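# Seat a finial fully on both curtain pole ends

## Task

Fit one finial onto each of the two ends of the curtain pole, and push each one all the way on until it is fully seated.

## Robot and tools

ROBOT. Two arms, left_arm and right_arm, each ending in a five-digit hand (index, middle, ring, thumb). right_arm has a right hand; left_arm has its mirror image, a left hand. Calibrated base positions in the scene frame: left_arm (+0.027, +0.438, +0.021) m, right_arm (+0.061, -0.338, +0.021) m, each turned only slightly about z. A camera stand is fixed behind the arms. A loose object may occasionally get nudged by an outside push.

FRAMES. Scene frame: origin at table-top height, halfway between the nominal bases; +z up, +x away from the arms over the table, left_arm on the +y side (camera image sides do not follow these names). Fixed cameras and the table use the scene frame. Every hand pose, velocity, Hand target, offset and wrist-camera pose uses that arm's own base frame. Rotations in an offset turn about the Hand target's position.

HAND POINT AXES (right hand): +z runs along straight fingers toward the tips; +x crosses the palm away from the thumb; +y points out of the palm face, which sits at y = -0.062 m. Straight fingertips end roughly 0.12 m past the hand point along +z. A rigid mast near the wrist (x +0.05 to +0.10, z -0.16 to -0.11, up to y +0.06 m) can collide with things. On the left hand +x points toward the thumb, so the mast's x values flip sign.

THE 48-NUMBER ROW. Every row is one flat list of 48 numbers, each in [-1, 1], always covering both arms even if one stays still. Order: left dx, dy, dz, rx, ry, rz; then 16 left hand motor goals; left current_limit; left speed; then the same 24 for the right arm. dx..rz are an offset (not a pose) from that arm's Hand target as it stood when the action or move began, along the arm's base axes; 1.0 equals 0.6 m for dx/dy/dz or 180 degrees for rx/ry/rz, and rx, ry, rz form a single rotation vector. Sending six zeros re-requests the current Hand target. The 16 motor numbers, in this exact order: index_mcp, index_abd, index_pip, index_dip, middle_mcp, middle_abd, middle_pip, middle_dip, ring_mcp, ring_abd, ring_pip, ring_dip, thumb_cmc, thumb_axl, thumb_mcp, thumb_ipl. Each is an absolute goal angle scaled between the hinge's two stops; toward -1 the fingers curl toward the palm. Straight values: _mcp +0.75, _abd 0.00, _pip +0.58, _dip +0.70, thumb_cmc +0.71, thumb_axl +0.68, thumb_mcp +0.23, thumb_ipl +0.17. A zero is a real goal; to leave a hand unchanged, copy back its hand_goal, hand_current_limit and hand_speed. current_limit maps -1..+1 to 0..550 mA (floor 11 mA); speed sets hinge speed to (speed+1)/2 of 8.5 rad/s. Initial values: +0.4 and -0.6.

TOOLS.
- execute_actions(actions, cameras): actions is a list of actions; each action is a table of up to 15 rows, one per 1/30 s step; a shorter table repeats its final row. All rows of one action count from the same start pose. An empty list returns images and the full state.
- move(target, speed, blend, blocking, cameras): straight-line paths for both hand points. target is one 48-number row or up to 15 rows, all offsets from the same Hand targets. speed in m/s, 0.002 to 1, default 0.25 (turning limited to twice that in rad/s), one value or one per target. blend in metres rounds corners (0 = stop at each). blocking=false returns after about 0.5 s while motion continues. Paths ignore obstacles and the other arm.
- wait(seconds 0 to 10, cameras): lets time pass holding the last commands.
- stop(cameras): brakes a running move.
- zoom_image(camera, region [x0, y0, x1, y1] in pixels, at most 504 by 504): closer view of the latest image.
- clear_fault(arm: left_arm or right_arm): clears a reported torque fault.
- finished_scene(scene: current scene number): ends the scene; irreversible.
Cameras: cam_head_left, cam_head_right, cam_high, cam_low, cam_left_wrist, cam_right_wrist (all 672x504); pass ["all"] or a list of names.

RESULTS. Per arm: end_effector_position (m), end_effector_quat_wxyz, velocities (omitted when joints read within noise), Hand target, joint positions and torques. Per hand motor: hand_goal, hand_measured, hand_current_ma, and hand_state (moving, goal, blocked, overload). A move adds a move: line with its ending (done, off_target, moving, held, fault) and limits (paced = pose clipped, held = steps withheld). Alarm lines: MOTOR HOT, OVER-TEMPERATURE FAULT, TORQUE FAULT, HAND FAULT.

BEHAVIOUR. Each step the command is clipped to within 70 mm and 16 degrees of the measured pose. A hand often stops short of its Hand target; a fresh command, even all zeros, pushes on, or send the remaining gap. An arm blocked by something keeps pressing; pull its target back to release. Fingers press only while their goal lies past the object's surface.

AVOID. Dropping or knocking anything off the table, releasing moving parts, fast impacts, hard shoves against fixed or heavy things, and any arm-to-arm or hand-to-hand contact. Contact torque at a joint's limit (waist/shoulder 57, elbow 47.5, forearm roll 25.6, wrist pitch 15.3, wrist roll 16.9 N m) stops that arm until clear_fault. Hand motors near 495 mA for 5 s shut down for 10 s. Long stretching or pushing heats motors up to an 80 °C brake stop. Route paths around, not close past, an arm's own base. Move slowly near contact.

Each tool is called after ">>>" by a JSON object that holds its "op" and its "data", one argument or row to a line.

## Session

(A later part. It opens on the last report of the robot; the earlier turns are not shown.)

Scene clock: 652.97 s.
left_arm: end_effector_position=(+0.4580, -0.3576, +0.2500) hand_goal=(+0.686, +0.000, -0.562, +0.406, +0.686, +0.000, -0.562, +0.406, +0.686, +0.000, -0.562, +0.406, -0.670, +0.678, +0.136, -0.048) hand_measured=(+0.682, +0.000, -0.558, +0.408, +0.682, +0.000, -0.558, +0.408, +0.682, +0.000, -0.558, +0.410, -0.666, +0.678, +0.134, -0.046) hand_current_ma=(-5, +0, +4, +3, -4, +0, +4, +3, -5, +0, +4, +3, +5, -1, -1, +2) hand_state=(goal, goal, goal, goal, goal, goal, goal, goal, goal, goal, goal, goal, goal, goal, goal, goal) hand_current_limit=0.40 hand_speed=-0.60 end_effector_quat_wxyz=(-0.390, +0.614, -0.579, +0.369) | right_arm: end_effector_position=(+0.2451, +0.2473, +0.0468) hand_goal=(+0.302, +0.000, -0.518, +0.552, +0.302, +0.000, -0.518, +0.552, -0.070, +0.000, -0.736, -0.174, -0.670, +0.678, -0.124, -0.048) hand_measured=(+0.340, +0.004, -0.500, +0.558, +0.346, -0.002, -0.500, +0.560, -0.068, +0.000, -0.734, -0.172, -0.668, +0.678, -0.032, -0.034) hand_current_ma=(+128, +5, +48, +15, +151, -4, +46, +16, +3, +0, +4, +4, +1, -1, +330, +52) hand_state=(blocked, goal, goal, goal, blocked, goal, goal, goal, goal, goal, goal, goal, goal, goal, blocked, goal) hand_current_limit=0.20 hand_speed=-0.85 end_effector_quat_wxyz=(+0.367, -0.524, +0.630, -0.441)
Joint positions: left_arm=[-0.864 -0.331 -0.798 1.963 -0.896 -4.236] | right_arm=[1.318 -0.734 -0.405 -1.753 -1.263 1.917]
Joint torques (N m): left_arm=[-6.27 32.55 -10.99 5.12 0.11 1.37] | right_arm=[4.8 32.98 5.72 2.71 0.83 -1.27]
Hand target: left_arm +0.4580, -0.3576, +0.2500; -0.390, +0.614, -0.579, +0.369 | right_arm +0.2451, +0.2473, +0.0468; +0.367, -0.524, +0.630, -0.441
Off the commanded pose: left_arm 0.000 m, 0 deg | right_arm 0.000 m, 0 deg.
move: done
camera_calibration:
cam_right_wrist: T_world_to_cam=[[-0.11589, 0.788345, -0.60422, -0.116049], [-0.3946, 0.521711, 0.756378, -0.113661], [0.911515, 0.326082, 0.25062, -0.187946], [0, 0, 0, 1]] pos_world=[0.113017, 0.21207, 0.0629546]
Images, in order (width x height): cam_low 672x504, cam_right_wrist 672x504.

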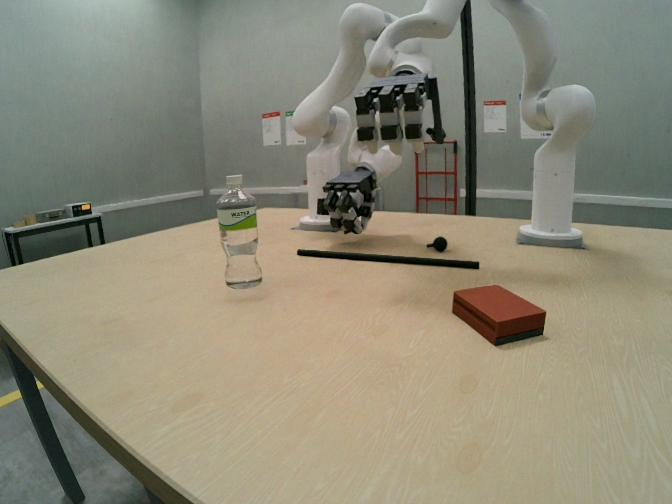

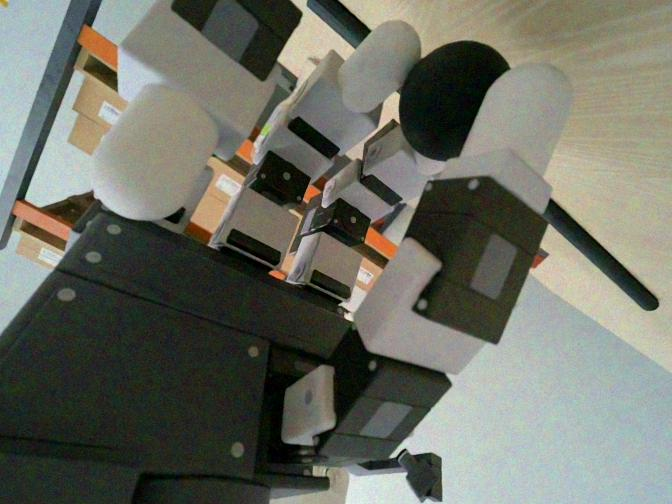

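>>> {"op": "move", "data": {
  "target": [
    [0,0,0,0,0,0, 0.685,0,-0.562,0.406, 0.685,0,-0.562,0.406, 0.685,0,-0.562,0.406, -0.671,0.677,0.135,-0.049, 0.4,-0.6, 0,0,0.2,0,0,0, 0.302,0,-0.518,0.552, 0.302,0,-0.518,0.552, -0.07,0,-0.736,-0.174, -0.67,0.678,-0.124,-0.048, 0.2,-0.85],
    [0,0,0,0,0,0, 0.685,0,-0.562,0.406, 0.685,0,-0.562,0.406, 0.685,0,-0.562,0.406, -0.671,0.677,0.135,-0.049, 0.4,-0.6, 0.2365,-0.345,0.255,0.0702,-0.0755,0.5893, 0.302,0,-0.518,0.552, 0.302,0,-0.518,0.552, -0.07,0,-0.736,-0.174, -0.67,0.678,-0.124,-0.048, 0.2,-0.85]
  ],
  "speed": 0.2,
  "blend": 0.03,
  "cameras": ["all"]
}}

Scene clock: 795.40 s.
left_arm: end_effector_position=(+0.4580, -0.3576, +0.2500) hand_goal=(+0.686, +0.000, -0.562, +0.406, +0.686, +0.000, -0.562, +0.406, +0.686, +0.000, -0.562, +0.406, -0.670, +0.678, +0.136, -0.048) hand_measured=(+0.682, +0.000, -0.558, +0.408, +0.682, +0.000, -0.558, +0.408, +0.682, +0.000, -0.558, +0.410, -0.666, +0.678, +0.134, -0.046) hand_current_ma=(-5, +0, +4, +3, -4, +0, +4, +3, -5, +0, +4, +3, +5, -1, -1, +2) hand_state=(goal, goal, goal, goal, goal, goal, goal, goal, goal, goal, goal, goal, goal, goal, goal, goal) hand_current_limit=0.40 hand_speed=-0.60 end_effector_quat_wxyz=(-0.390, +0.614, -0.579, +0.369) | right_arm: end_effector_position=(+0.3870, +0.0403, +0.1998) hand_goal=(+0.302, +0.000, -0.518, +0.552, +0.302, +0.000, -0.518, +0.552, -0.070, +0.000, -0.736, -0.174, -0.670, +0.678, -0.124, -0.048) hand_measured=(+0.338, +0.004, -0.498, +0.560, +0.344, -0.004, -0.500, +0.560, -0.070, +0.000, -0.734, -0.172, -0.668, +0.678, -0.032, -0.030) hand_current_ma=(+115, +5, +50, +15, +139, -5, +48, +17, +0, +0, +4, +4, +1, -1, +330, +64) hand_state=(blocked, goal, goal, goal, blocked, goal, goal, goal, goal, goal, goal, goal, goal, goal, blocked, goal) hand_current_limit=0.20 hand_speed=-0.85 end_effector_quat_wxyz=(+0.681, -0.731, -0.040, +0.038)
Joint positions: left_arm=[-0.864 -0.331 -0.798 1.963 -0.896 -4.236] | right_arm=[-0.372 -0.615 -0.837 -5.2 -1.604 1.768]
Joint torques (N m): left_arm=[-4.91 32.36 -11.3 5.19 0.02 1.45] | right_arm=[7.15 16.62 -27.77 -2.95 -3.51 1.55]
Hand target: left_arm +0.4580, -0.3576, +0.2500; -0.390, +0.614, -0.579, +0.369 | right_arm +0.3870, +0.0403, +0.1998; +0.681, -0.731, -0.040, +0.038
Off the commanded pose: left_arm 0.000 m, 0 deg | right_arm 0.000 m, 0 deg.
move: done
camera_calibration:
cam_left_wrist: T_world_to_cam=[[0.256807, 0.771324, 0.582331, -0.0168698], [-0.409216, -0.45908, 0.788536, -0.221295], [0.875553, -0.4408, 0.197743, -0.484833], [0, 0, 0, 1]] pos_world=[0.338272, -0.302294, 0.280195]
cam_right_wrist: T_world_to_cam=[[-0.740338, -0.164225, -0.651866, 0.445583], [-0.363816, -0.71753, 0.593961, 0.00499114], [-0.565276, 0.676891, 0.471467, 0.225036], [0, 0, 0, 1]] pos_world=[0.458906, -0.0755681, 0.181399]

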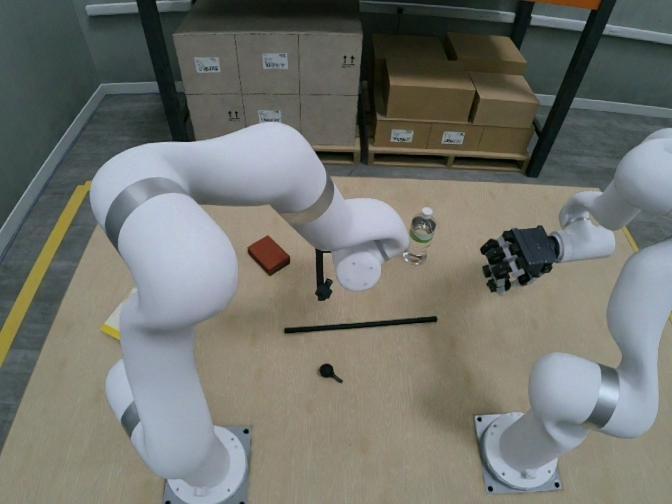

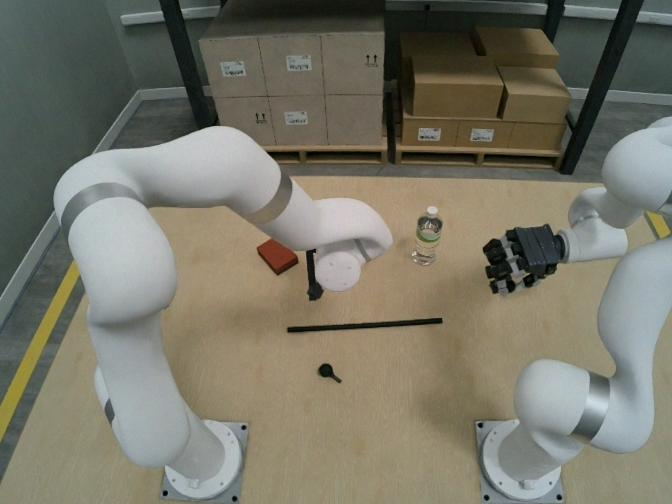

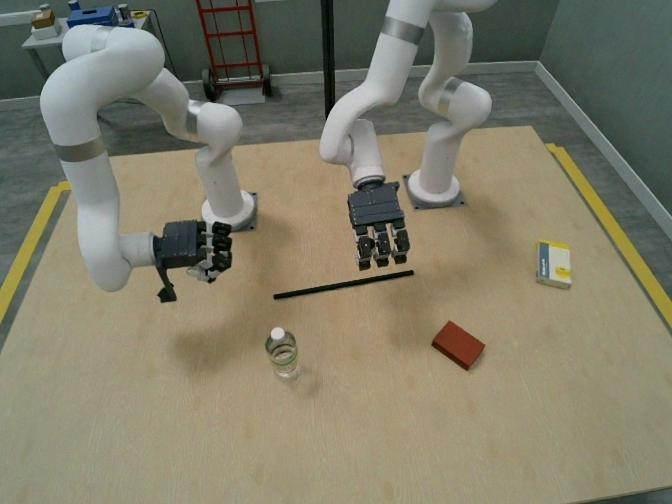

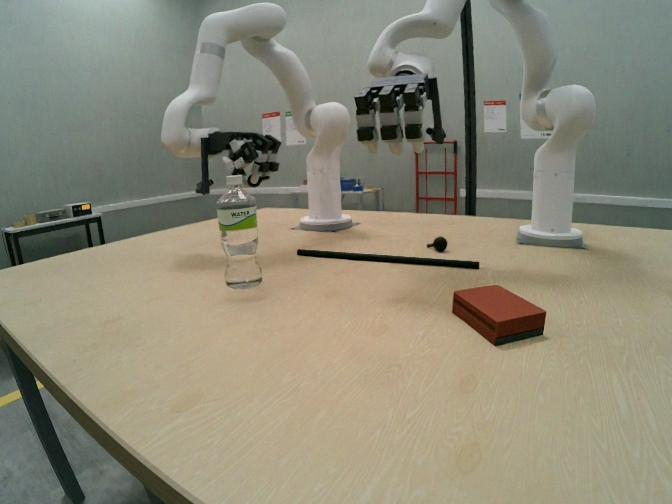

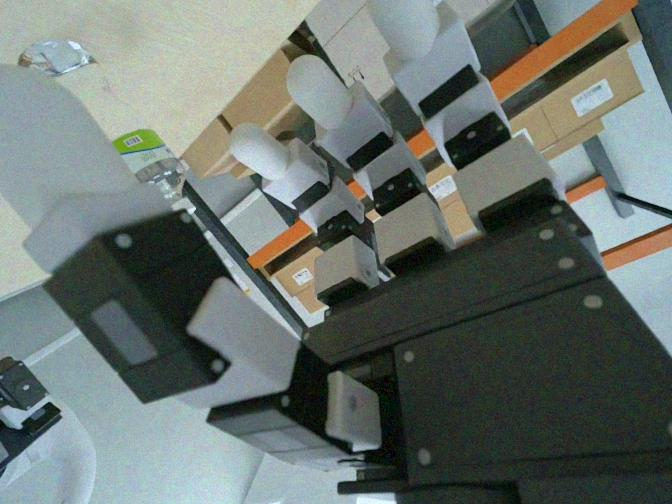

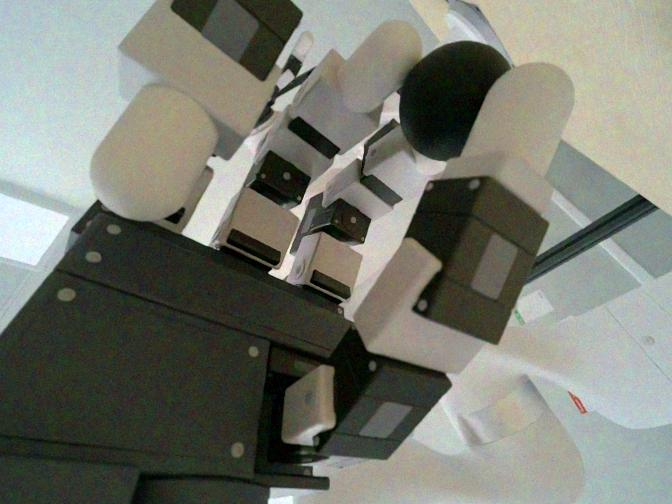

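>>> {"op": "zoom_image", "data": {
  "camera": "cam_high",
  "region": [330, 170, 450, 300]
}}

>>> {"op": "zoom_image", "data": {
  "camera": "cam_high",
  "region": [130, 200, 250, 310]
}}

>>> {"op": "zoom_image", "data": {
  "camera": "cam_low",
  "region": [180, 110, 300, 220]
}}

>>> {"op": "zoom_image", "data": {
  "camera": "cam_head_left",
  "region": [460, 210, 580, 310]
}}

Scaled by 3.877 from the camera's 672x504 image, which has a finer 960x720 frame.

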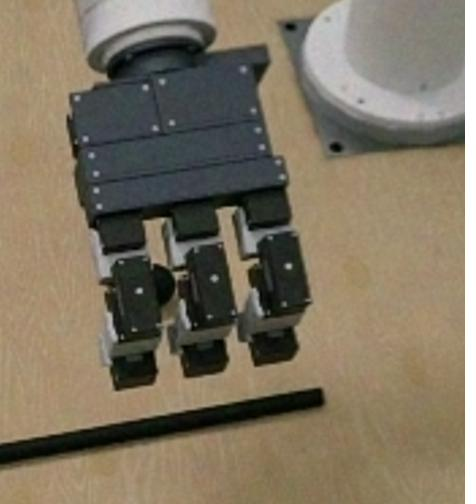

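Scaled by 4.200 from the camera's 672x504 image, which has a finer 960x720 frame.

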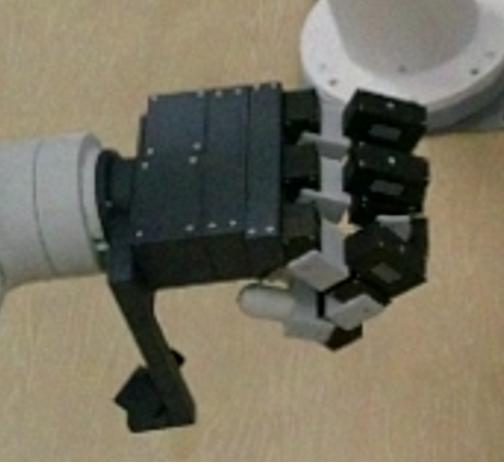

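Scaled by 4.200 from the camera's 672x504 image, which has a finer 960x720 frame.

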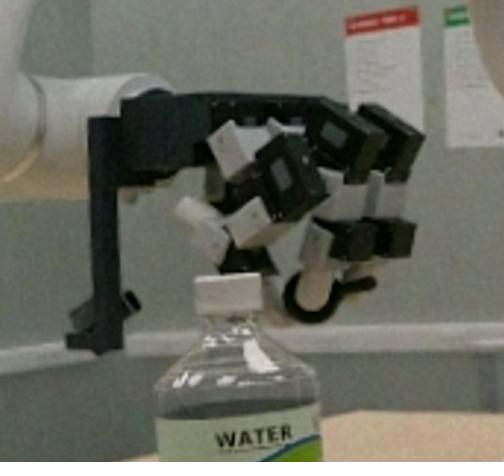

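Scaled by 4.200 from the camera's 672x504 image, which has a finer 960x720 frame.

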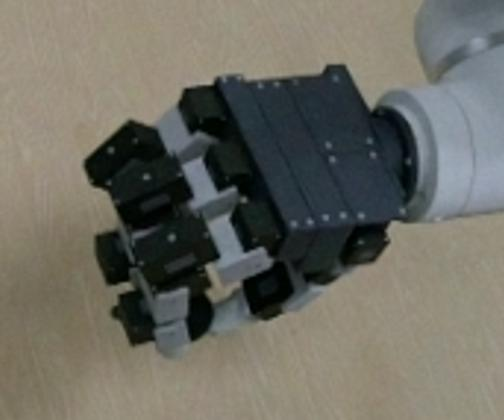

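>>> {"op": "move", "data": {
  "target": [-0.0677,-0.1973,-0.3067,0,0,0, 0.685,0,-0.562,0.406, 0.685,0,-0.562,0.406, 0.685,0,-0.562,0.406, -0.671,0.677,0.135,-0.049, 0.4,-0.6, 0,0,0,0,0,0, 0.302,0,-0.518,0.552, 0.302,0,-0.518,0.552, -0.07,0,-0.736,-0.174, -0.67,0.678,-0.124,-0.048, 0.2,-0.85],
  "speed": 0.2,
  "cameras": ["cam_left_wrist","cam_low","cam_high","cam_head_left"]
}}

>>> {"op": "zoom_image", "data": {
  "camera": "cam_low",
  "region": [280, 160, 500, 290]
}}

Scene clock: 837.57 s.
left_arm: end_effector_position=(+0.4174, -0.4760, +0.0661) hand_goal=(+0.686, +0.000, -0.562, +0.406, +0.686, +0.000, -0.562, +0.406, +0.686, +0.000, -0.562, +0.406, -0.670, +0.678, +0.136, -0.048) hand_measured=(+0.682, +0.000, -0.558, +0.408, +0.682, +0.000, -0.558, +0.408, +0.682, +0.000, -0.558, +0.410, -0.666, +0.678, +0.134, -0.046) hand_current_ma=(-6, +0, +4, +3, -5, +0, +4, +3, -6, +0, +4, +3, +3, -1, -1, +2) hand_state=(goal, goal, goal, goal, goal, goal, goal, goal, goal, goal, goal, goal, goal, goal, goal, goal) hand_current_limit=0.40 hand_speed=-0.60 end_effector_quat_wxyz=(-0.390, +0.614, -0.579, +0.369) | right_arm: end_effector_position=(+0.3870, +0.0403, +0.1998) hand_goal=(+0.302, +0.000, -0.518, +0.552, +0.302, +0.000, -0.518, +0.552, -0.070, +0.000, -0.736, -0.174, -0.670, +0.678, -0.124, -0.048) hand_measured=(+0.338, +0.004, -0.498, +0.560, +0.344, -0.004, -0.500, +0.560, -0.070, +0.000, -0.734, -0.172, -0.668, +0.678, -0.032, -0.030) hand_current_ma=(+115, +5, +50, +15, +139, -5, +48, +17, +0, +0, +4, +4, +1, -1, +330, +64) hand_state=(blocked, goal, goal, goal, blocked, goal, goal, goal, goal, goal, goal, goal, goal, goal, blocked, goal) hand_current_limit=0.20 hand_speed=-0.85 end_effector_quat_wxyz=(+0.681, -0.731, -0.040, +0.038)
Joint positions: left_arm=[-1.07 -0.848 -1.056 1.915 -1.053 -4.498] | right_arm=[-0.372 -0.615 -0.837 -5.2 -1.604 1.768]
Joint torques (N m): left_arm=[-5.9 25.26 -16.79 -4.51 -4.49 -0.75] | right_arm=[5.85 15.92 -28.07 -2.1 -3.6 1.48]
Hand target: left_arm +0.4174, -0.4760, +0.0660; -0.390, +0.614, -0.579, +0.369 | right_arm +0.3870, +0.0403, +0.1998; +0.681, -0.731, -0.040, +0.038
Off the commanded pose: left_arm 0.000 m, 0 deg | right_arm 0.000 m, 0 deg.
move: done
camera_calibration:
cam_left_wrist: T_world_to_cam=[[0.25672, 0.771419, 0.582243, 0.192104], [-0.409224, -0.459006, 0.788574, -0.147144], [0.875574, -0.440711, 0.197848, -0.46507], [0, 0, 0, 1]] pos_world=[0.297672, -0.420694, 0.0961955]
Images, in order (width x height): cam_head_left 672x504, cam_high 672x504, cam_low 672x504, cam_left_wrist 672x504.

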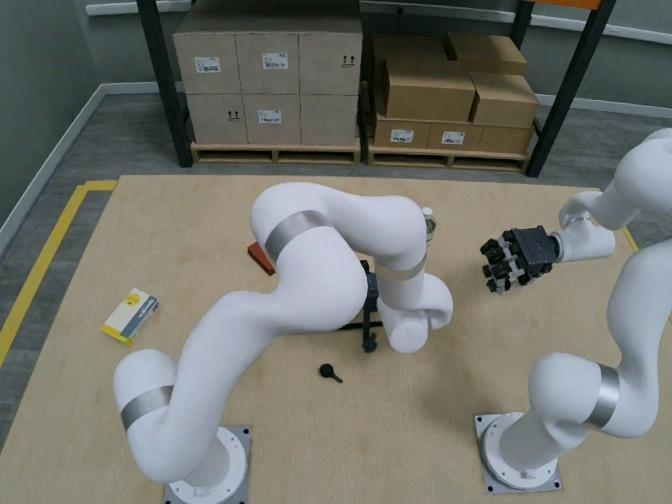

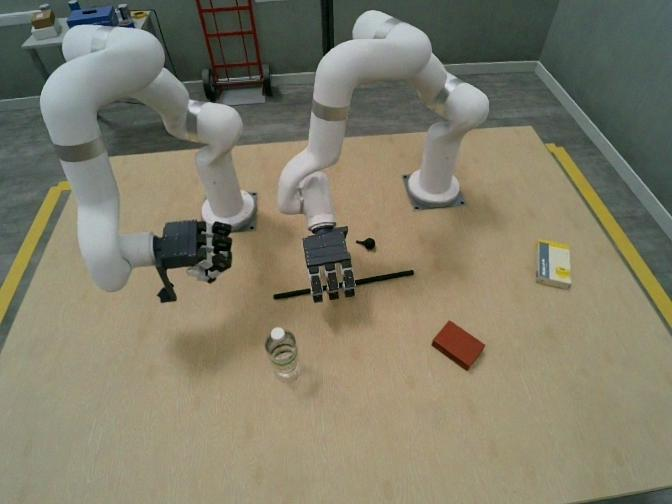

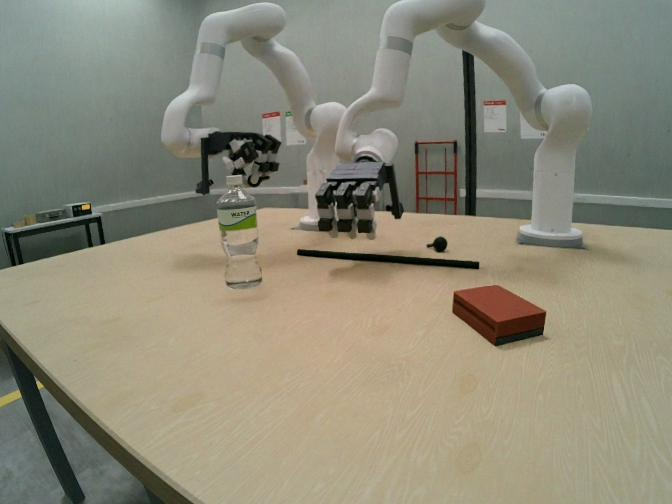

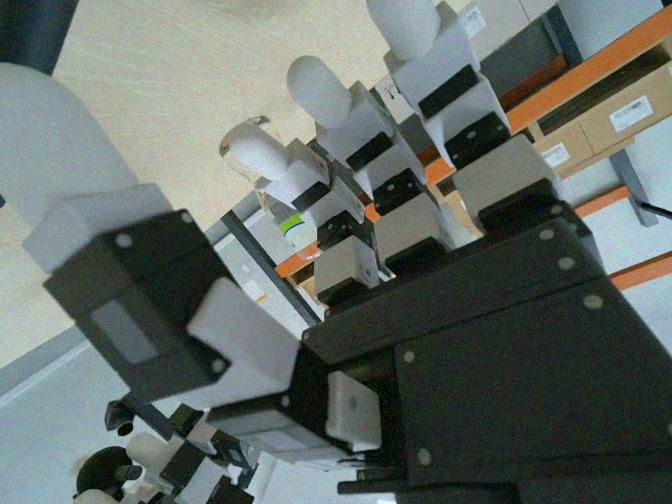

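Scaled by 2.291 from the camera's 672x504 image, which has a finer 960x720 frame.

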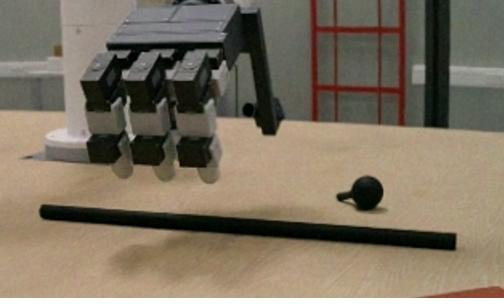

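>>> {"op": "zoom_image", "data": {
  "camera": "cam_left_wrist",
  "region": [0, 0, 200, 150]
}}

>>> {"op": "zoom_image", "data": {
  "camera": "cam_left_wrist",
  "region": [40, 370, 280, 504]
}}

Scaled by 2.520 from the camera's 672x504 image, which has a finer 960x720 frame.

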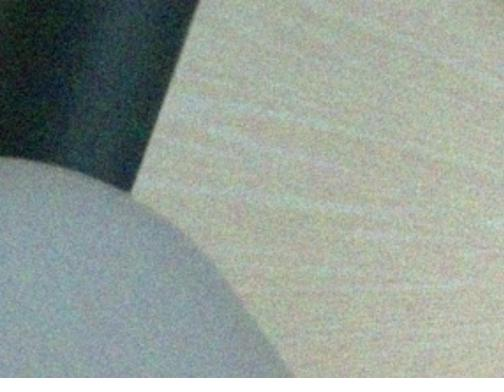

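Scaled by 2.100 from the camera's 672x504 image, which has a finer 960x720 frame.

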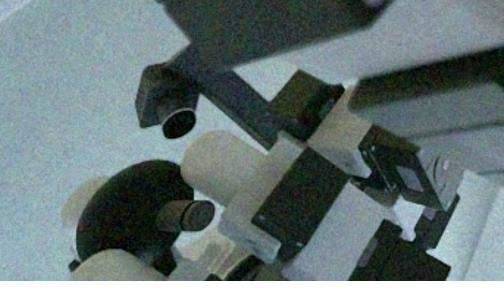

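>>> {"op": "move", "data": {
  "target": [0.001,0,-0.0667,0,0,0, 0.685,0,-0.562,0.406, 0.685,0,-0.562,0.406, 0.685,0,-0.562,0.406, -0.671,0.677,0.135,-0.049, 0.4,-0.6, 0,0,0,0,0,0, 0.302,0,-0.518,0.552, 0.302,0,-0.518,0.552, -0.07,0,-0.736,-0.174, -0.67,0.678,-0.124,-0.048, 0.2,-0.85],
  "speed": 0.15,
  "cameras": ["cam_left_wrist","cam_low"]
}}

>>> {"op": "zoom_image", "data": {
  "camera": "cam_left_wrist",
  "region": [0, 0, 400, 300]
}}

>>> {"op": "zoom_image", "data": {
  "camera": "cam_low",
  "region": [280, 180, 500, 290]
}}

Scene clock: 861.63 s.
left_arm: end_effector_position=(+0.4180, -0.4760, +0.0260) hand_goal=(+0.686, +0.000, -0.562, +0.406, +0.686, +0.000, -0.562, +0.406, +0.686, +0.000, -0.562, +0.406, -0.670, +0.678, +0.136, -0.048) hand_measured=(+0.682, +0.000, -0.558, +0.408, +0.682, +0.000, -0.558, +0.408, +0.682, +0.000, -0.558, +0.410, -0.666, +0.678, +0.134, -0.046) hand_current_ma=(-6, +0, +4, +3, -5, +0, +4, +3, -6, +0, +4, +3, +3, -1, -1, +2) hand_state=(goal, goal, goal, goal, goal, goal, goal, goal, goal, goal, goal, goal, goal, goal, goal, goal) hand_current_limit=0.40 hand_speed=-0.60 end_effector_quat_wxyz=(-0.390, +0.614, -0.579, +0.369) | right_arm: end_effector_position=(+0.3870, +0.0403, +0.1998) hand_goal=(+0.302, +0.000, -0.518, +0.552, +0.302, +0.000, -0.518, +0.552, -0.070, +0.000, -0.736, -0.174, -0.670, +0.678, -0.124, -0.048) hand_measured=(+0.338, +0.004, -0.498, +0.560, +0.344, -0.004, -0.500, +0.560, -0.070, +0.000, -0.734, -0.172, -0.668, +0.678, -0.032, -0.030) hand_current_ma=(+115, +5, +50, +15, +139, -5, +48, +17, +0, +0, +4, +4, +1, -1, +330, +64) hand_state=(blocked, goal, goal, goal, blocked, goal, goal, goal, goal, goal, goal, goal, goal, goal, blocked, goal) hand_current_limit=0.20 hand_speed=-0.85 end_effector_quat_wxyz=(+0.681, -0.731, -0.040, +0.038)
Joint positions: left_arm=[-1.069 -0.939 -1.091 1.945 -1.073 -4.557] | right_arm=[-0.372 -0.615 -0.837 -5.2 -1.604 1.768]
Joint torques (N m): left_arm=[5.51 23.48 -15.57 5.72 -4.53 -1.64] | right_arm=[6.8 16.2 -27.14 -2.85 -3.49 1.49]
Hand target: left_arm +0.4180, -0.4760, +0.0260; -0.390, +0.614, -0.579, +0.369 | right_arm +0.3870, +0.0403, +0.1998; +0.681, -0.731, -0.040, +0.038
Off the commanded pose: left_arm 0.000 m, 0 deg | right_arm 0.000 m, 0 deg.
move: done
camera_calibration:
cam_left_wrist: T_world_to_cam=[[0.256756, 0.77135, 0.582319, 0.215196], [-0.409284, -0.459044, 0.78852, -0.115351], [0.875536, -0.440791, 0.197839, -0.457703], [0, 0, 0, 1]] pos_world=[0.298272, -0.420694, 0.0561954]
Images, in order (width x height): cam_low 672x504, cam_left_wrist 672x504.

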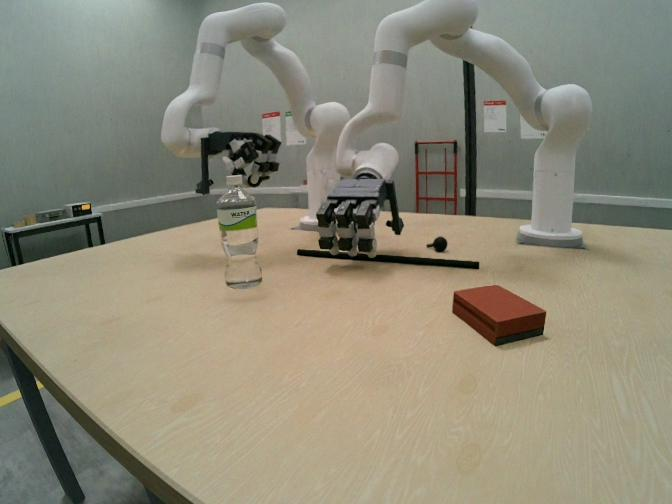

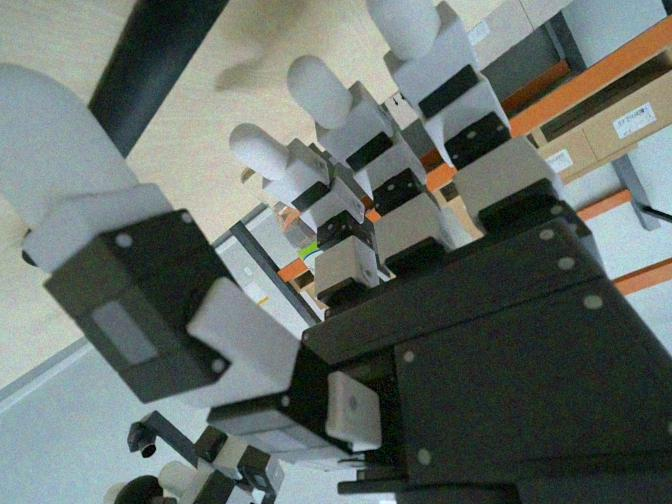

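Scaled by 1.260 from the camera's 672x504 image, which has a finer 960x720 frame.

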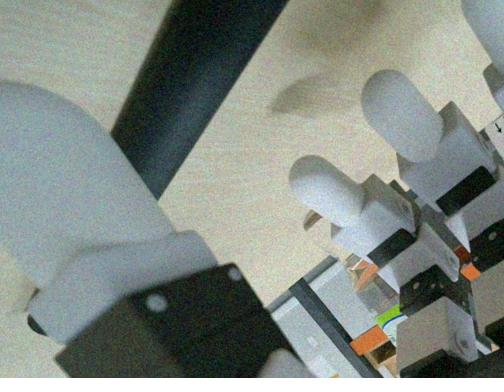

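Scaled by 2.291 from the camera's 672x504 image, which has a finer 960x720 frame.

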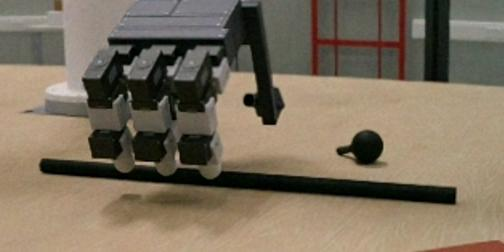

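>>> {"op": "move", "data": {
  "target": [
    [0,0,-0.0333,0,0,0, 0.685,0,-0.562,0.406, 0.685,0,-0.562,0.406, 0.685,0,-0.562,0.406, -0.671,0.677,0.135,-0.049, 0.6,-0.85, 0,0,0,0,0,0, 0.302,0,-0.518,0.552, 0.302,0,-0.518,0.552, -0.07,0,-0.736,-0.174, -0.67,0.678,-0.124,-0.048, 0.2,-0.85],
    [0,0,-0.0333,0,0,0, 0.377,0,-0.562,0.406, 0.377,0,-0.562,0.406, 0.377,0,-0.562,0.406, -0.671,0.677,-0.202,-0.049, 0.6,-0.85, 0,0,0,0,0,0, 0.302,0,-0.518,0.552, 0.302,0,-0.518,0.552, -0.07,0,-0.736,-0.174, -0.67,0.678,-0.124,-0.048, 0.2,-0.85]
  ],
  "speed": 0.08,
  "cameras": ["cam_left_wrist","cam_low"]
}}

>>> {"op": "zoom_image", "data": {
  "camera": "cam_left_wrist",
  "region": [0, 0, 400, 300]
}}

>>> {"op": "zoom_image", "data": {
  "camera": "cam_low",
  "region": [280, 180, 500, 290]
}}

Scene clock: 886.57 s.
left_arm: end_effector_position=(+0.4180, -0.4760, +0.0060) hand_goal=(+0.378, +0.000, -0.562, +0.406, +0.378, +0.000, -0.562, +0.406, +0.378, +0.000, -0.562, +0.406, -0.670, +0.678, -0.202, -0.048) hand_measured=(+0.376, +0.000, -0.558, +0.408, +0.376, +0.000, -0.558, +0.408, +0.376, +0.000, -0.558, +0.410, -0.668, +0.678, +0.118, -0.030) hand_current_ma=(-1, +0, +4, +2, -1, +0, +4, +3, -1, +0, +4, +3, +2, -1, +440, +49) hand_state=(goal, goal, goal, goal, goal, goal, goal, goal, goal, goal, goal, goal, goal, goal, blocked, goal) hand_current_limit=0.60 hand_speed=-0.85 end_effector_quat_wxyz=(-0.390, +0.614, -0.579, +0.369) | right_arm: end_effector_position=(+0.3870, +0.0403, +0.1998) hand_goal=(+0.302, +0.000, -0.518, +0.552, +0.302, +0.000, -0.518, +0.552, -0.070, +0.000, -0.736, -0.174, -0.670, +0.678, -0.124, -0.048) hand_measured=(+0.338, +0.004, -0.498, +0.560, +0.344, -0.004, -0.500, +0.560, -0.070, +0.000, -0.734, -0.172, -0.668, +0.678, -0.032, -0.030) hand_current_ma=(+115, +5, +50, +15, +139, -5, +48, +17, +0, +0, +4, +4, +1, -1, +330, +64) hand_state=(blocked, goal, goal, goal, blocked, goal, goal, goal, goal, goal, goal, goal, goal, goal, blocked, goal) hand_current_limit=0.20 hand_speed=-0.85 end_effector_quat_wxyz=(+0.681, -0.731, -0.040, +0.038)
Joint positions: left_arm=[-1.069 -0.985 -1.111 1.957 -1.082 -4.584] | right_arm=[-0.372 -0.615 -0.837 -5.2 -1.604 1.768]
Joint torques (N m): left_arm=[4.86 18.84 -12.15 4.69 -2.86 -1.11] | right_arm=[6.44 16.37 -27.6 -2.19 -3.49 1.36]
Hand target: left_arm +0.4180, -0.4760, +0.0060; -0.390, +0.614, -0.579, +0.369 | right_arm +0.3870, +0.0403, +0.1998; +0.681, -0.731, -0.040, +0.038
Off the commanded pose: left_arm 0.000 m, 0 deg | right_arm 0.000 m, 0 deg.
move: done
camera_calibration:
cam_left_wrist: T_world_to_cam=[[0.256721, 0.771312, 0.582385, 0.226834], [-0.409307, -0.45911, 0.788471, -0.0995992], [0.875536, -0.440791, 0.19784, -0.453746], [0, 0, 0, 1]] pos_world=[0.298271, -0.420694, 0.0361953]
Images, in order (width x height): cam_low 672x504, cam_left_wrist 672x504.

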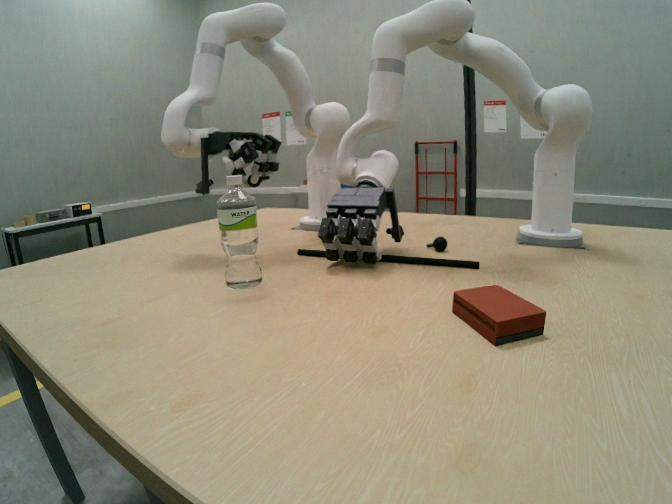

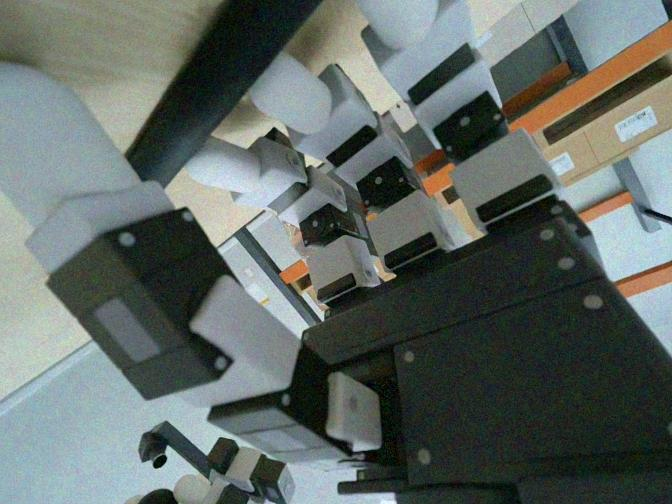

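Scaled by 1.260 from the camera's 672x504 image, which has a finer 960x720 frame.

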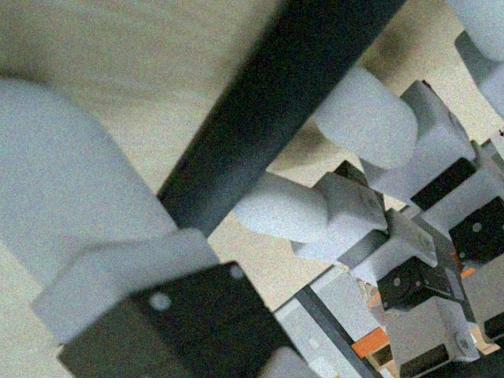

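Scaled by 2.291 from the camera's 672x504 image, which has a finer 960x720 frame.

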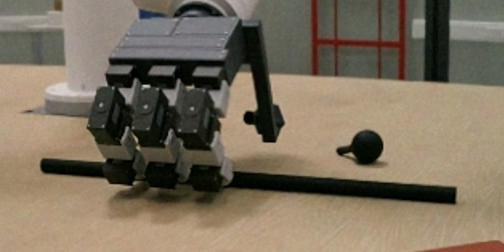

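>>> {"op": "move", "data": {
  "target": [
    [0,0,0,0,0,0, 0.377,0,-0.562,0.406, 0.377,0,-0.562,0.406, 0.377,0,-0.562,0.406, -0.671,0.677,0.135,-0.049, 0.6,-0.85, 0,0,0,0,0,0, 0.302,0,-0.518,0.552, 0.302,0,-0.518,0.552, -0.07,0,-0.736,-0.174, -0.67,0.678,-0.124,-0.048, 0.2,-0.85],
    [0,0,0.01,0,0,0, 0.377,0,-0.562,0.406, 0.377,0,-0.562,0.406, 0.377,0,-0.562,0.406, -0.671,0.677,-0.06,-0.049, 0.6,-0.85, 0,0,0,0,0,0, 0.302,0,-0.518,0.552, 0.302,0,-0.518,0.552, -0.07,0,-0.736,-0.174, -0.67,0.678,-0.124,-0.048, 0.2,-0.85],
    [0,0,0.001,0,0,0, 0.377,0,-0.562,0.406, 0.377,0,-0.562,0.406, 0.377,0,-0.562,0.406, -0.671,0.677,-0.202,-0.049, 0.6,-0.85, 0,0,0,0,0,0, 0.302,0,-0.518,0.552, 0.302,0,-0.518,0.552, -0.07,0,-0.736,-0.174, -0.67,0.678,-0.124,-0.048, 0.2,-0.85]
  ],
  "speed": 0.05,
  "cameras": ["cam_left_wrist","cam_low"]
}}

>>> {"op": "zoom_image", "data": {
  "camera": "cam_left_wrist",
  "region": [0, 0, 400, 300]
}}

Scene clock: 905.83 s.
left_arm: end_effector_position=(+0.4180, -0.4760, +0.0066) hand_goal=(+0.378, +0.000, -0.562, +0.406, +0.378, +0.000, -0.562, +0.406, +0.378, +0.000, -0.562, +0.406, -0.670, +0.678, -0.202, -0.048) hand_measured=(+0.382, +0.000, -0.558, +0.408, +0.380, +0.000, -0.558, +0.408, +0.378, +0.000, -0.558, +0.410, -0.668, +0.678, -0.100, -0.032) hand_current_ma=(+5, +0, +5, +2, +2, +0, +4, +3, +0, +0, +4, +3, +1, -1, +440, +39) hand_state=(goal, goal, goal, goal, goal, goal, goal, goal, goal, goal, goal, goal, goal, goal, blocked, goal) hand_current_limit=0.60 hand_speed=-0.85 end_effector_quat_wxyz=(-0.390, +0.614, -0.579, +0.369) | right_arm: end_effector_position=(+0.3870, +0.0403, +0.1998) hand_goal=(+0.302, +0.000, -0.518, +0.552, +0.302, +0.000, -0.518, +0.552, -0.070, +0.000, -0.736, -0.174, -0.670, +0.678, -0.124, -0.048) hand_measured=(+0.338, +0.004, -0.498, +0.560, +0.344, -0.004, -0.500, +0.560, -0.070, +0.000, -0.734, -0.172, -0.668, +0.678, -0.032, -0.030) hand_current_ma=(+115, +5, +50, +15, +139, -5, +48, +17, +0, +0, +4, +4, +1, -1, +330, +64) hand_state=(blocked, goal, goal, goal, blocked, goal, goal, goal, goal, goal, goal, goal, goal, goal, blocked, goal) hand_current_limit=0.20 hand_speed=-0.85 end_effector_quat_wxyz=(+0.681, -0.731, -0.040, +0.038)
Joint positions: left_arm=[-1.069 -0.983 -1.111 1.957 -1.082 -4.583] | right_arm=[-0.372 -0.615 -0.837 -5.2 -1.604 1.768]
Joint torques (N m): left_arm=[3.41 22.8 -15.03 5.13 -4.14 -1.45] | right_arm=[8.14 18.16 -26.82 -2.5 -3.61 1.49]
Hand target: left_arm +0.4180, -0.4760, +0.0066; -0.390, +0.614, -0.579, +0.369 | right_arm +0.3870, +0.0403, +0.1998; +0.681, -0.731, -0.040, +0.038
Off the commanded pose: left_arm 0.000 m, 0 deg | right_arm 0.000 m, 0 deg.
move: done
camera_calibration:
cam_left_wrist: T_world_to_cam=[[0.256745, 0.771338, 0.582339, 0.22649], [-0.409291, -0.459064, 0.788505, -0.100059], [0.875536, -0.440791, 0.197839, -0.453865], [0, 0, 0, 1]] pos_world=[0.298271, -0.420694, 0.0367954]
Images, in order (width x height): cam_low 672x504, cam_left_wrist 672x504.

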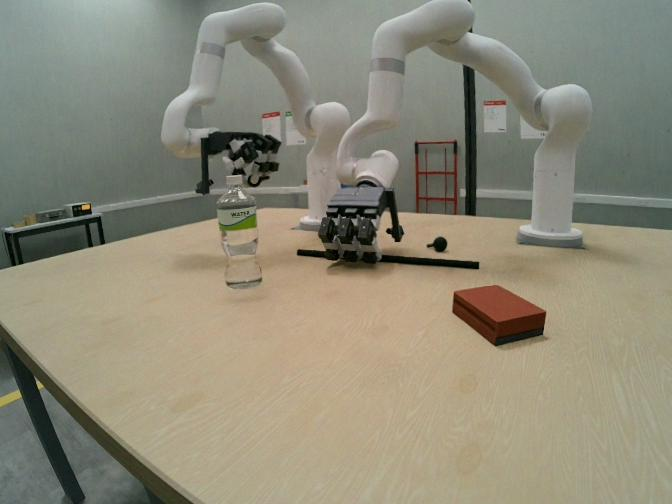

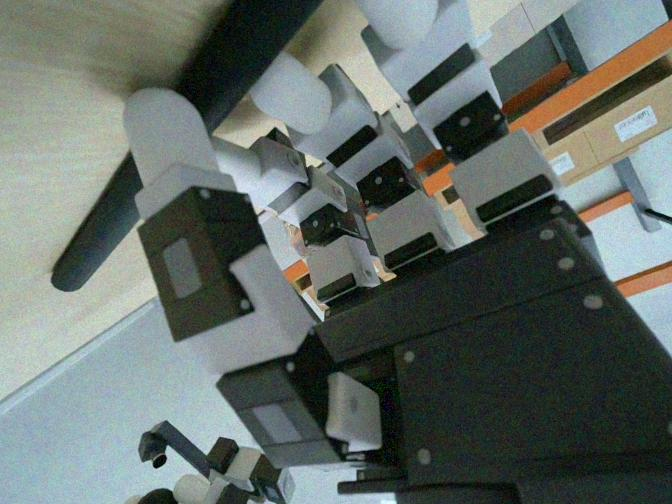

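Scaled by 1.260 from the camera's 672x504 image, which has a finer 960x720 frame.

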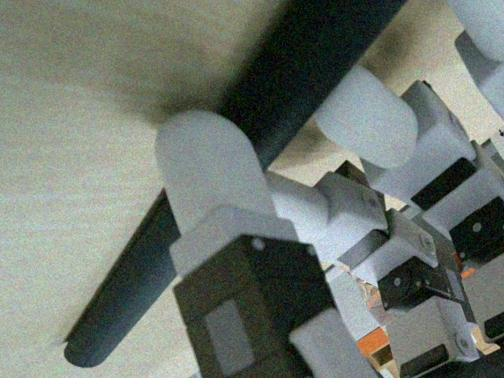

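>>> {"op": "move", "data": {
  "target": [
    [0,0,0,0,0,0, 0.342,0,-0.562,0.406, 0.342,0,-0.562,0.406, 0.342,0,-0.562,0.406, -0.671,0.677,-0.202,-0.049, 0.6,-0.85, 0,0,0,0,0,0, 0.302,0,-0.518,0.552, 0.302,0,-0.518,0.552, -0.07,0,-0.736,-0.174, -0.67,0.678,-0.124,-0.048, 0.2,-0.85],
    [0,0,0.05,0,0,0, 0.342,0,-0.562,0.406, 0.342,0,-0.562,0.406, 0.342,0,-0.562,0.406, -0.671,0.677,-0.202,-0.049, 0.6,-0.85, 0,0,0,0,0,0, 0.302,0,-0.518,0.552, 0.302,0,-0.518,0.552, -0.07,0,-0.736,-0.174, -0.67,0.678,-0.124,-0.048, 0.2,-0.85]
  ],
  "speed": 0.05,
  "cameras": ["cam_left_wrist","cam_low"]
}}

>>> {"op": "zoom_image", "data": {
  "camera": "cam_low",
  "region": [280, 180, 500, 290]
}}

Scene clock: 922.13 s.
left_arm: end_effector_position=(+0.4180, -0.4760, +0.0366) hand_goal=(+0.342, +0.000, -0.562, +0.406, +0.342, +0.000, -0.562, +0.406, +0.342, +0.000, -0.562, +0.406, -0.670, +0.678, -0.202, -0.048) hand_measured=(+0.340, +0.000, -0.556, +0.408, +0.342, +0.000, -0.556, +0.408, +0.340, +0.000, -0.556, +0.408, -0.668, +0.678, -0.198, -0.044) hand_current_ma=(-1, +0, +7, +2, -1, +0, +8, +2, -1, +0, +7, +3, +1, +0, +7, +5) hand_state=(goal, goal, goal, goal, goal, goal, goal, goal, goal, goal, goal, goal, goal, goal, goal, goal) hand_current_limit=0.60 hand_speed=-0.85 end_effector_quat_wxyz=(-0.390, +0.614, -0.579, +0.369) | right_arm: end_effector_position=(+0.3870, +0.0403, +0.1998) hand_goal=(+0.302, +0.000, -0.518, +0.552, +0.302, +0.000, -0.518, +0.552, -0.070, +0.000, -0.736, -0.174, -0.670, +0.678, -0.124, -0.048) hand_measured=(+0.338, +0.004, -0.498, +0.560, +0.344, -0.004, -0.500, +0.560, -0.070, +0.000, -0.734, -0.172, -0.668, +0.678, -0.032, -0.030) hand_current_ma=(+115, +5, +50, +15, +139, -5, +48, +17, +0, +0, +4, +4, +1, -1, +330, +64) hand_state=(blocked, goal, goal, goal, blocked, goal, goal, goal, goal, goal, goal, goal, goal, goal, blocked, goal) hand_current_limit=0.20 hand_speed=-0.85 end_effector_quat_wxyz=(+0.681, -0.731, -0.040, +0.038)
Joint positions: left_arm=[-1.069 -0.915 -1.081 1.937 -1.068 -4.542] | right_arm=[-0.372 -0.615 -0.837 -5.2 -1.604 1.768]
Joint torques (N m): left_arm=[3.28 43.04 -6.87 -5.11 1.01 1.5] | right_arm=[7.28 16.97 -27.51 -3.1 -3.58 1.43]
Hand target: left_arm +0.4180, -0.4760, +0.0366; -0.390, +0.614, -0.579, +0.369 | right_arm +0.3870, +0.0403, +0.1998; +0.681, -0.731, -0.040, +0.038
Off the commanded pose: left_arm 0.000 m, 0 deg | right_arm 0.000 m, 0 deg.
move: done
camera_calibration:
cam_left_wrist: T_world_to_cam=[[0.256775, 0.771289, 0.582391, 0.20891], [-0.409236, -0.459138, 0.788491, -0.123715], [0.875553, -0.4408, 0.197744, -0.459759], [0, 0, 0, 1]] pos_world=[0.298272, -0.420594, 0.0667951]
Images, in order (width x height): cam_low 672x504, cam_left_wrist 672x504.

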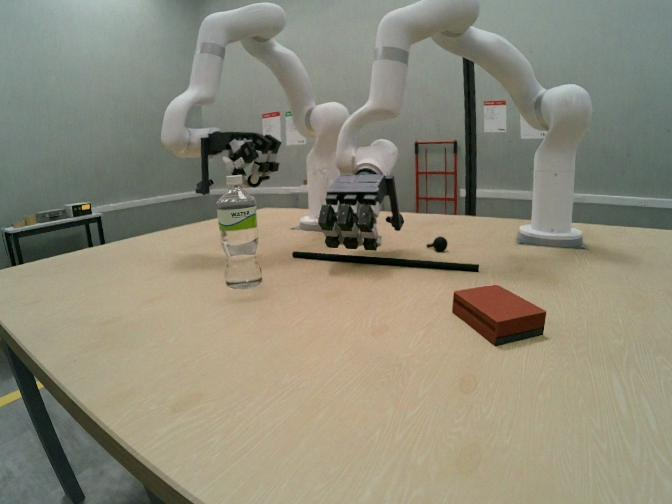

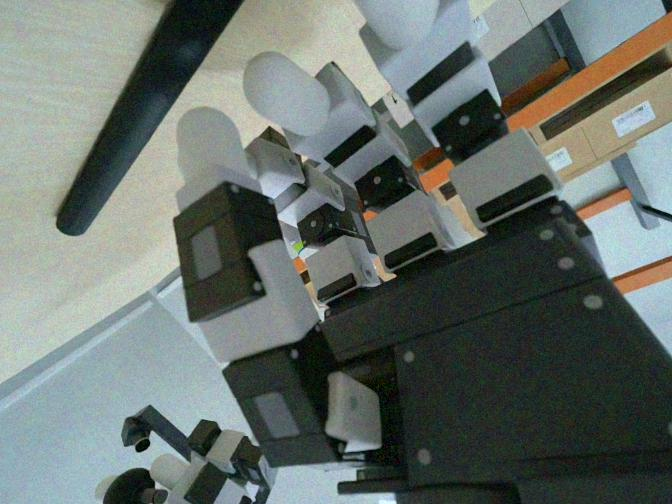

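Scaled by 2.291 from the camera's 672x504 image, which has a finer 960x720 frame.

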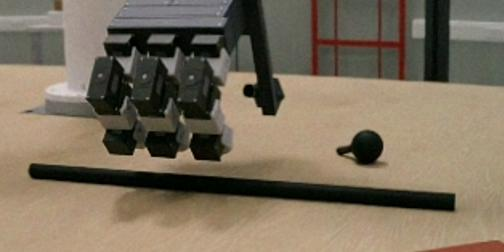

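>>> {"op": "move", "data": {
  "target": [
    [0.0407,0.0032,0.02,0,0,0.0128, 0.685,0,-0.737,0.696, 0.685,0,-0.737,0.696, 0.685,0,-0.737,0.696, -0.671,0.677,0.135,-0.049, 0.4,-0.6, 0,0,0,0,0,0, 0.302,0,-0.518,0.552, 0.302,0,-0.518,0.552, -0.07,0,-0.736,-0.174, -0.67,0.678,-0.124,-0.048, 0.2,-0.85],
    [0.0407,0.0032,-0.017,0,0,0.0128, 0.685,0,-0.737,0.696, 0.685,0,-0.737,0.696, 0.685,0,-0.737,0.696, -0.671,0.677,0.135,-0.049, 0.4,-0.6, 0,0,0,0,0,0, 0.302,0,-0.518,0.552, 0.302,0,-0.518,0.552, -0.07,0,-0.736,-0.174, -0.67,0.678,-0.124,-0.048, 0.2,-0.85]
  ],
  "speed": 0.1,
  "cameras": ["cam_left_wrist"]
}}

>>> {"op": "zoom_image", "data": {
  "camera": "cam_left_wrist",
  "region": [0, 0, 400, 300]
}}

Scene clock: 1040.23 s.
left_arm: end_effector_position=(+0.4424, -0.4741, +0.0264) hand_goal=(+0.686, +0.000, -0.736, +0.696, +0.686, +0.000, -0.736, +0.696, +0.686, +0.000, -0.736, +0.696, -0.670, +0.678, +0.136, -0.048) hand_measured=(+0.672, +0.000, -0.732, +0.694, +0.674, +0.000, -0.730, +0.694, +0.672, +0.000, -0.732, +0.694, -0.668, +0.678, +0.132, -0.046) hand_current_ma=(-26, +0, +6, -2, -22, +0, +6, -2, -24, +0, +5, -3, +1, +0, -5, +3) hand_state=(goal, goal, goal, goal, goal, goal, goal, goal, goal, goal, goal, goal, goal, goal, goal, goal) hand_current_limit=0.40 hand_speed=-0.60 end_effector_quat_wxyz=(-0.397, +0.625, -0.566, +0.361) | right_arm: end_effector_position=(+0.3870, +0.0403, +0.1998) hand_goal=(+0.302, +0.000, -0.518, +0.552, +0.302, +0.000, -0.518, +0.552, -0.070, +0.000, -0.736, -0.174, -0.670, +0.678, -0.124, -0.048) hand_measured=(+0.338, +0.004, -0.498, +0.560, +0.344, -0.004, -0.500, +0.560, -0.070, +0.000, -0.734, -0.172, -0.668, +0.678, -0.032, -0.030) hand_current_ma=(+115, +5, +50, +15, +139, -5, +48, +17, +0, +0, +4, +4, +1, -1, +330, +64) hand_state=(blocked, goal, goal, goal, blocked, goal, goal, goal, goal, goal, goal, goal, goal, goal, blocked, goal) hand_current_limit=0.20 hand_speed=-0.85 end_effector_quat_wxyz=(+0.681, -0.731, -0.040, +0.038)
Joint positions: left_arm=[-1.035 -0.958 -1.139 1.924 -1.063 -4.525] | right_arm=[-0.372 -0.615 -0.837 -5.2 -1.604 1.768]
Joint torques (N m): left_arm=[5.62 25.09 -17.05 5.47 -4.45 -1.54] | right_arm=[6.56 15.84 -27.39 -2.63 -3.55 1.42]
Hand target: left_arm +0.4424, -0.4741, +0.0264; -0.397, +0.625, -0.566, +0.361 | right_arm +0.3870, +0.0403, +0.1998; +0.681, -0.731, -0.040, +0.038
Off the commanded pose: left_arm 0.000 m, 0 deg | right_arm 0.000 m, 0 deg.
move: done
camera_calibration:
cam_left_wrist: T_world_to_cam=[[0.225573, 0.781026, 0.582336, 0.225606], [-0.39042, -0.475173, 0.788532, -0.120777], [0.892574, -0.405227, 0.197742, -0.46898], [0, 0, 0, 1]] pos_world=[0.320555, -0.423637, 0.0565952]
Images, in order (width x height): cam_left_wrist 672x504.

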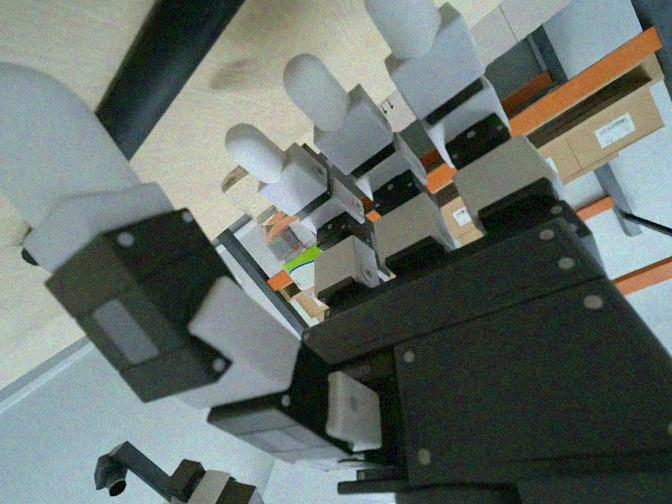

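Scaled by 1.260 from the camera's 672x504 image, which has a finer 960x720 frame.

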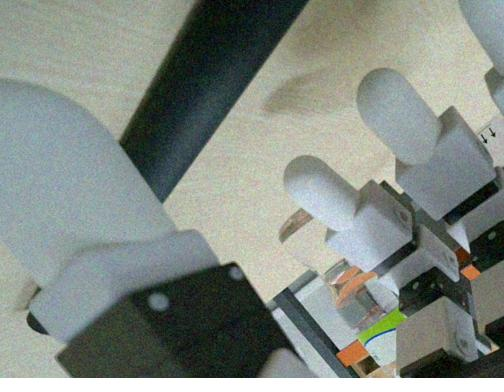

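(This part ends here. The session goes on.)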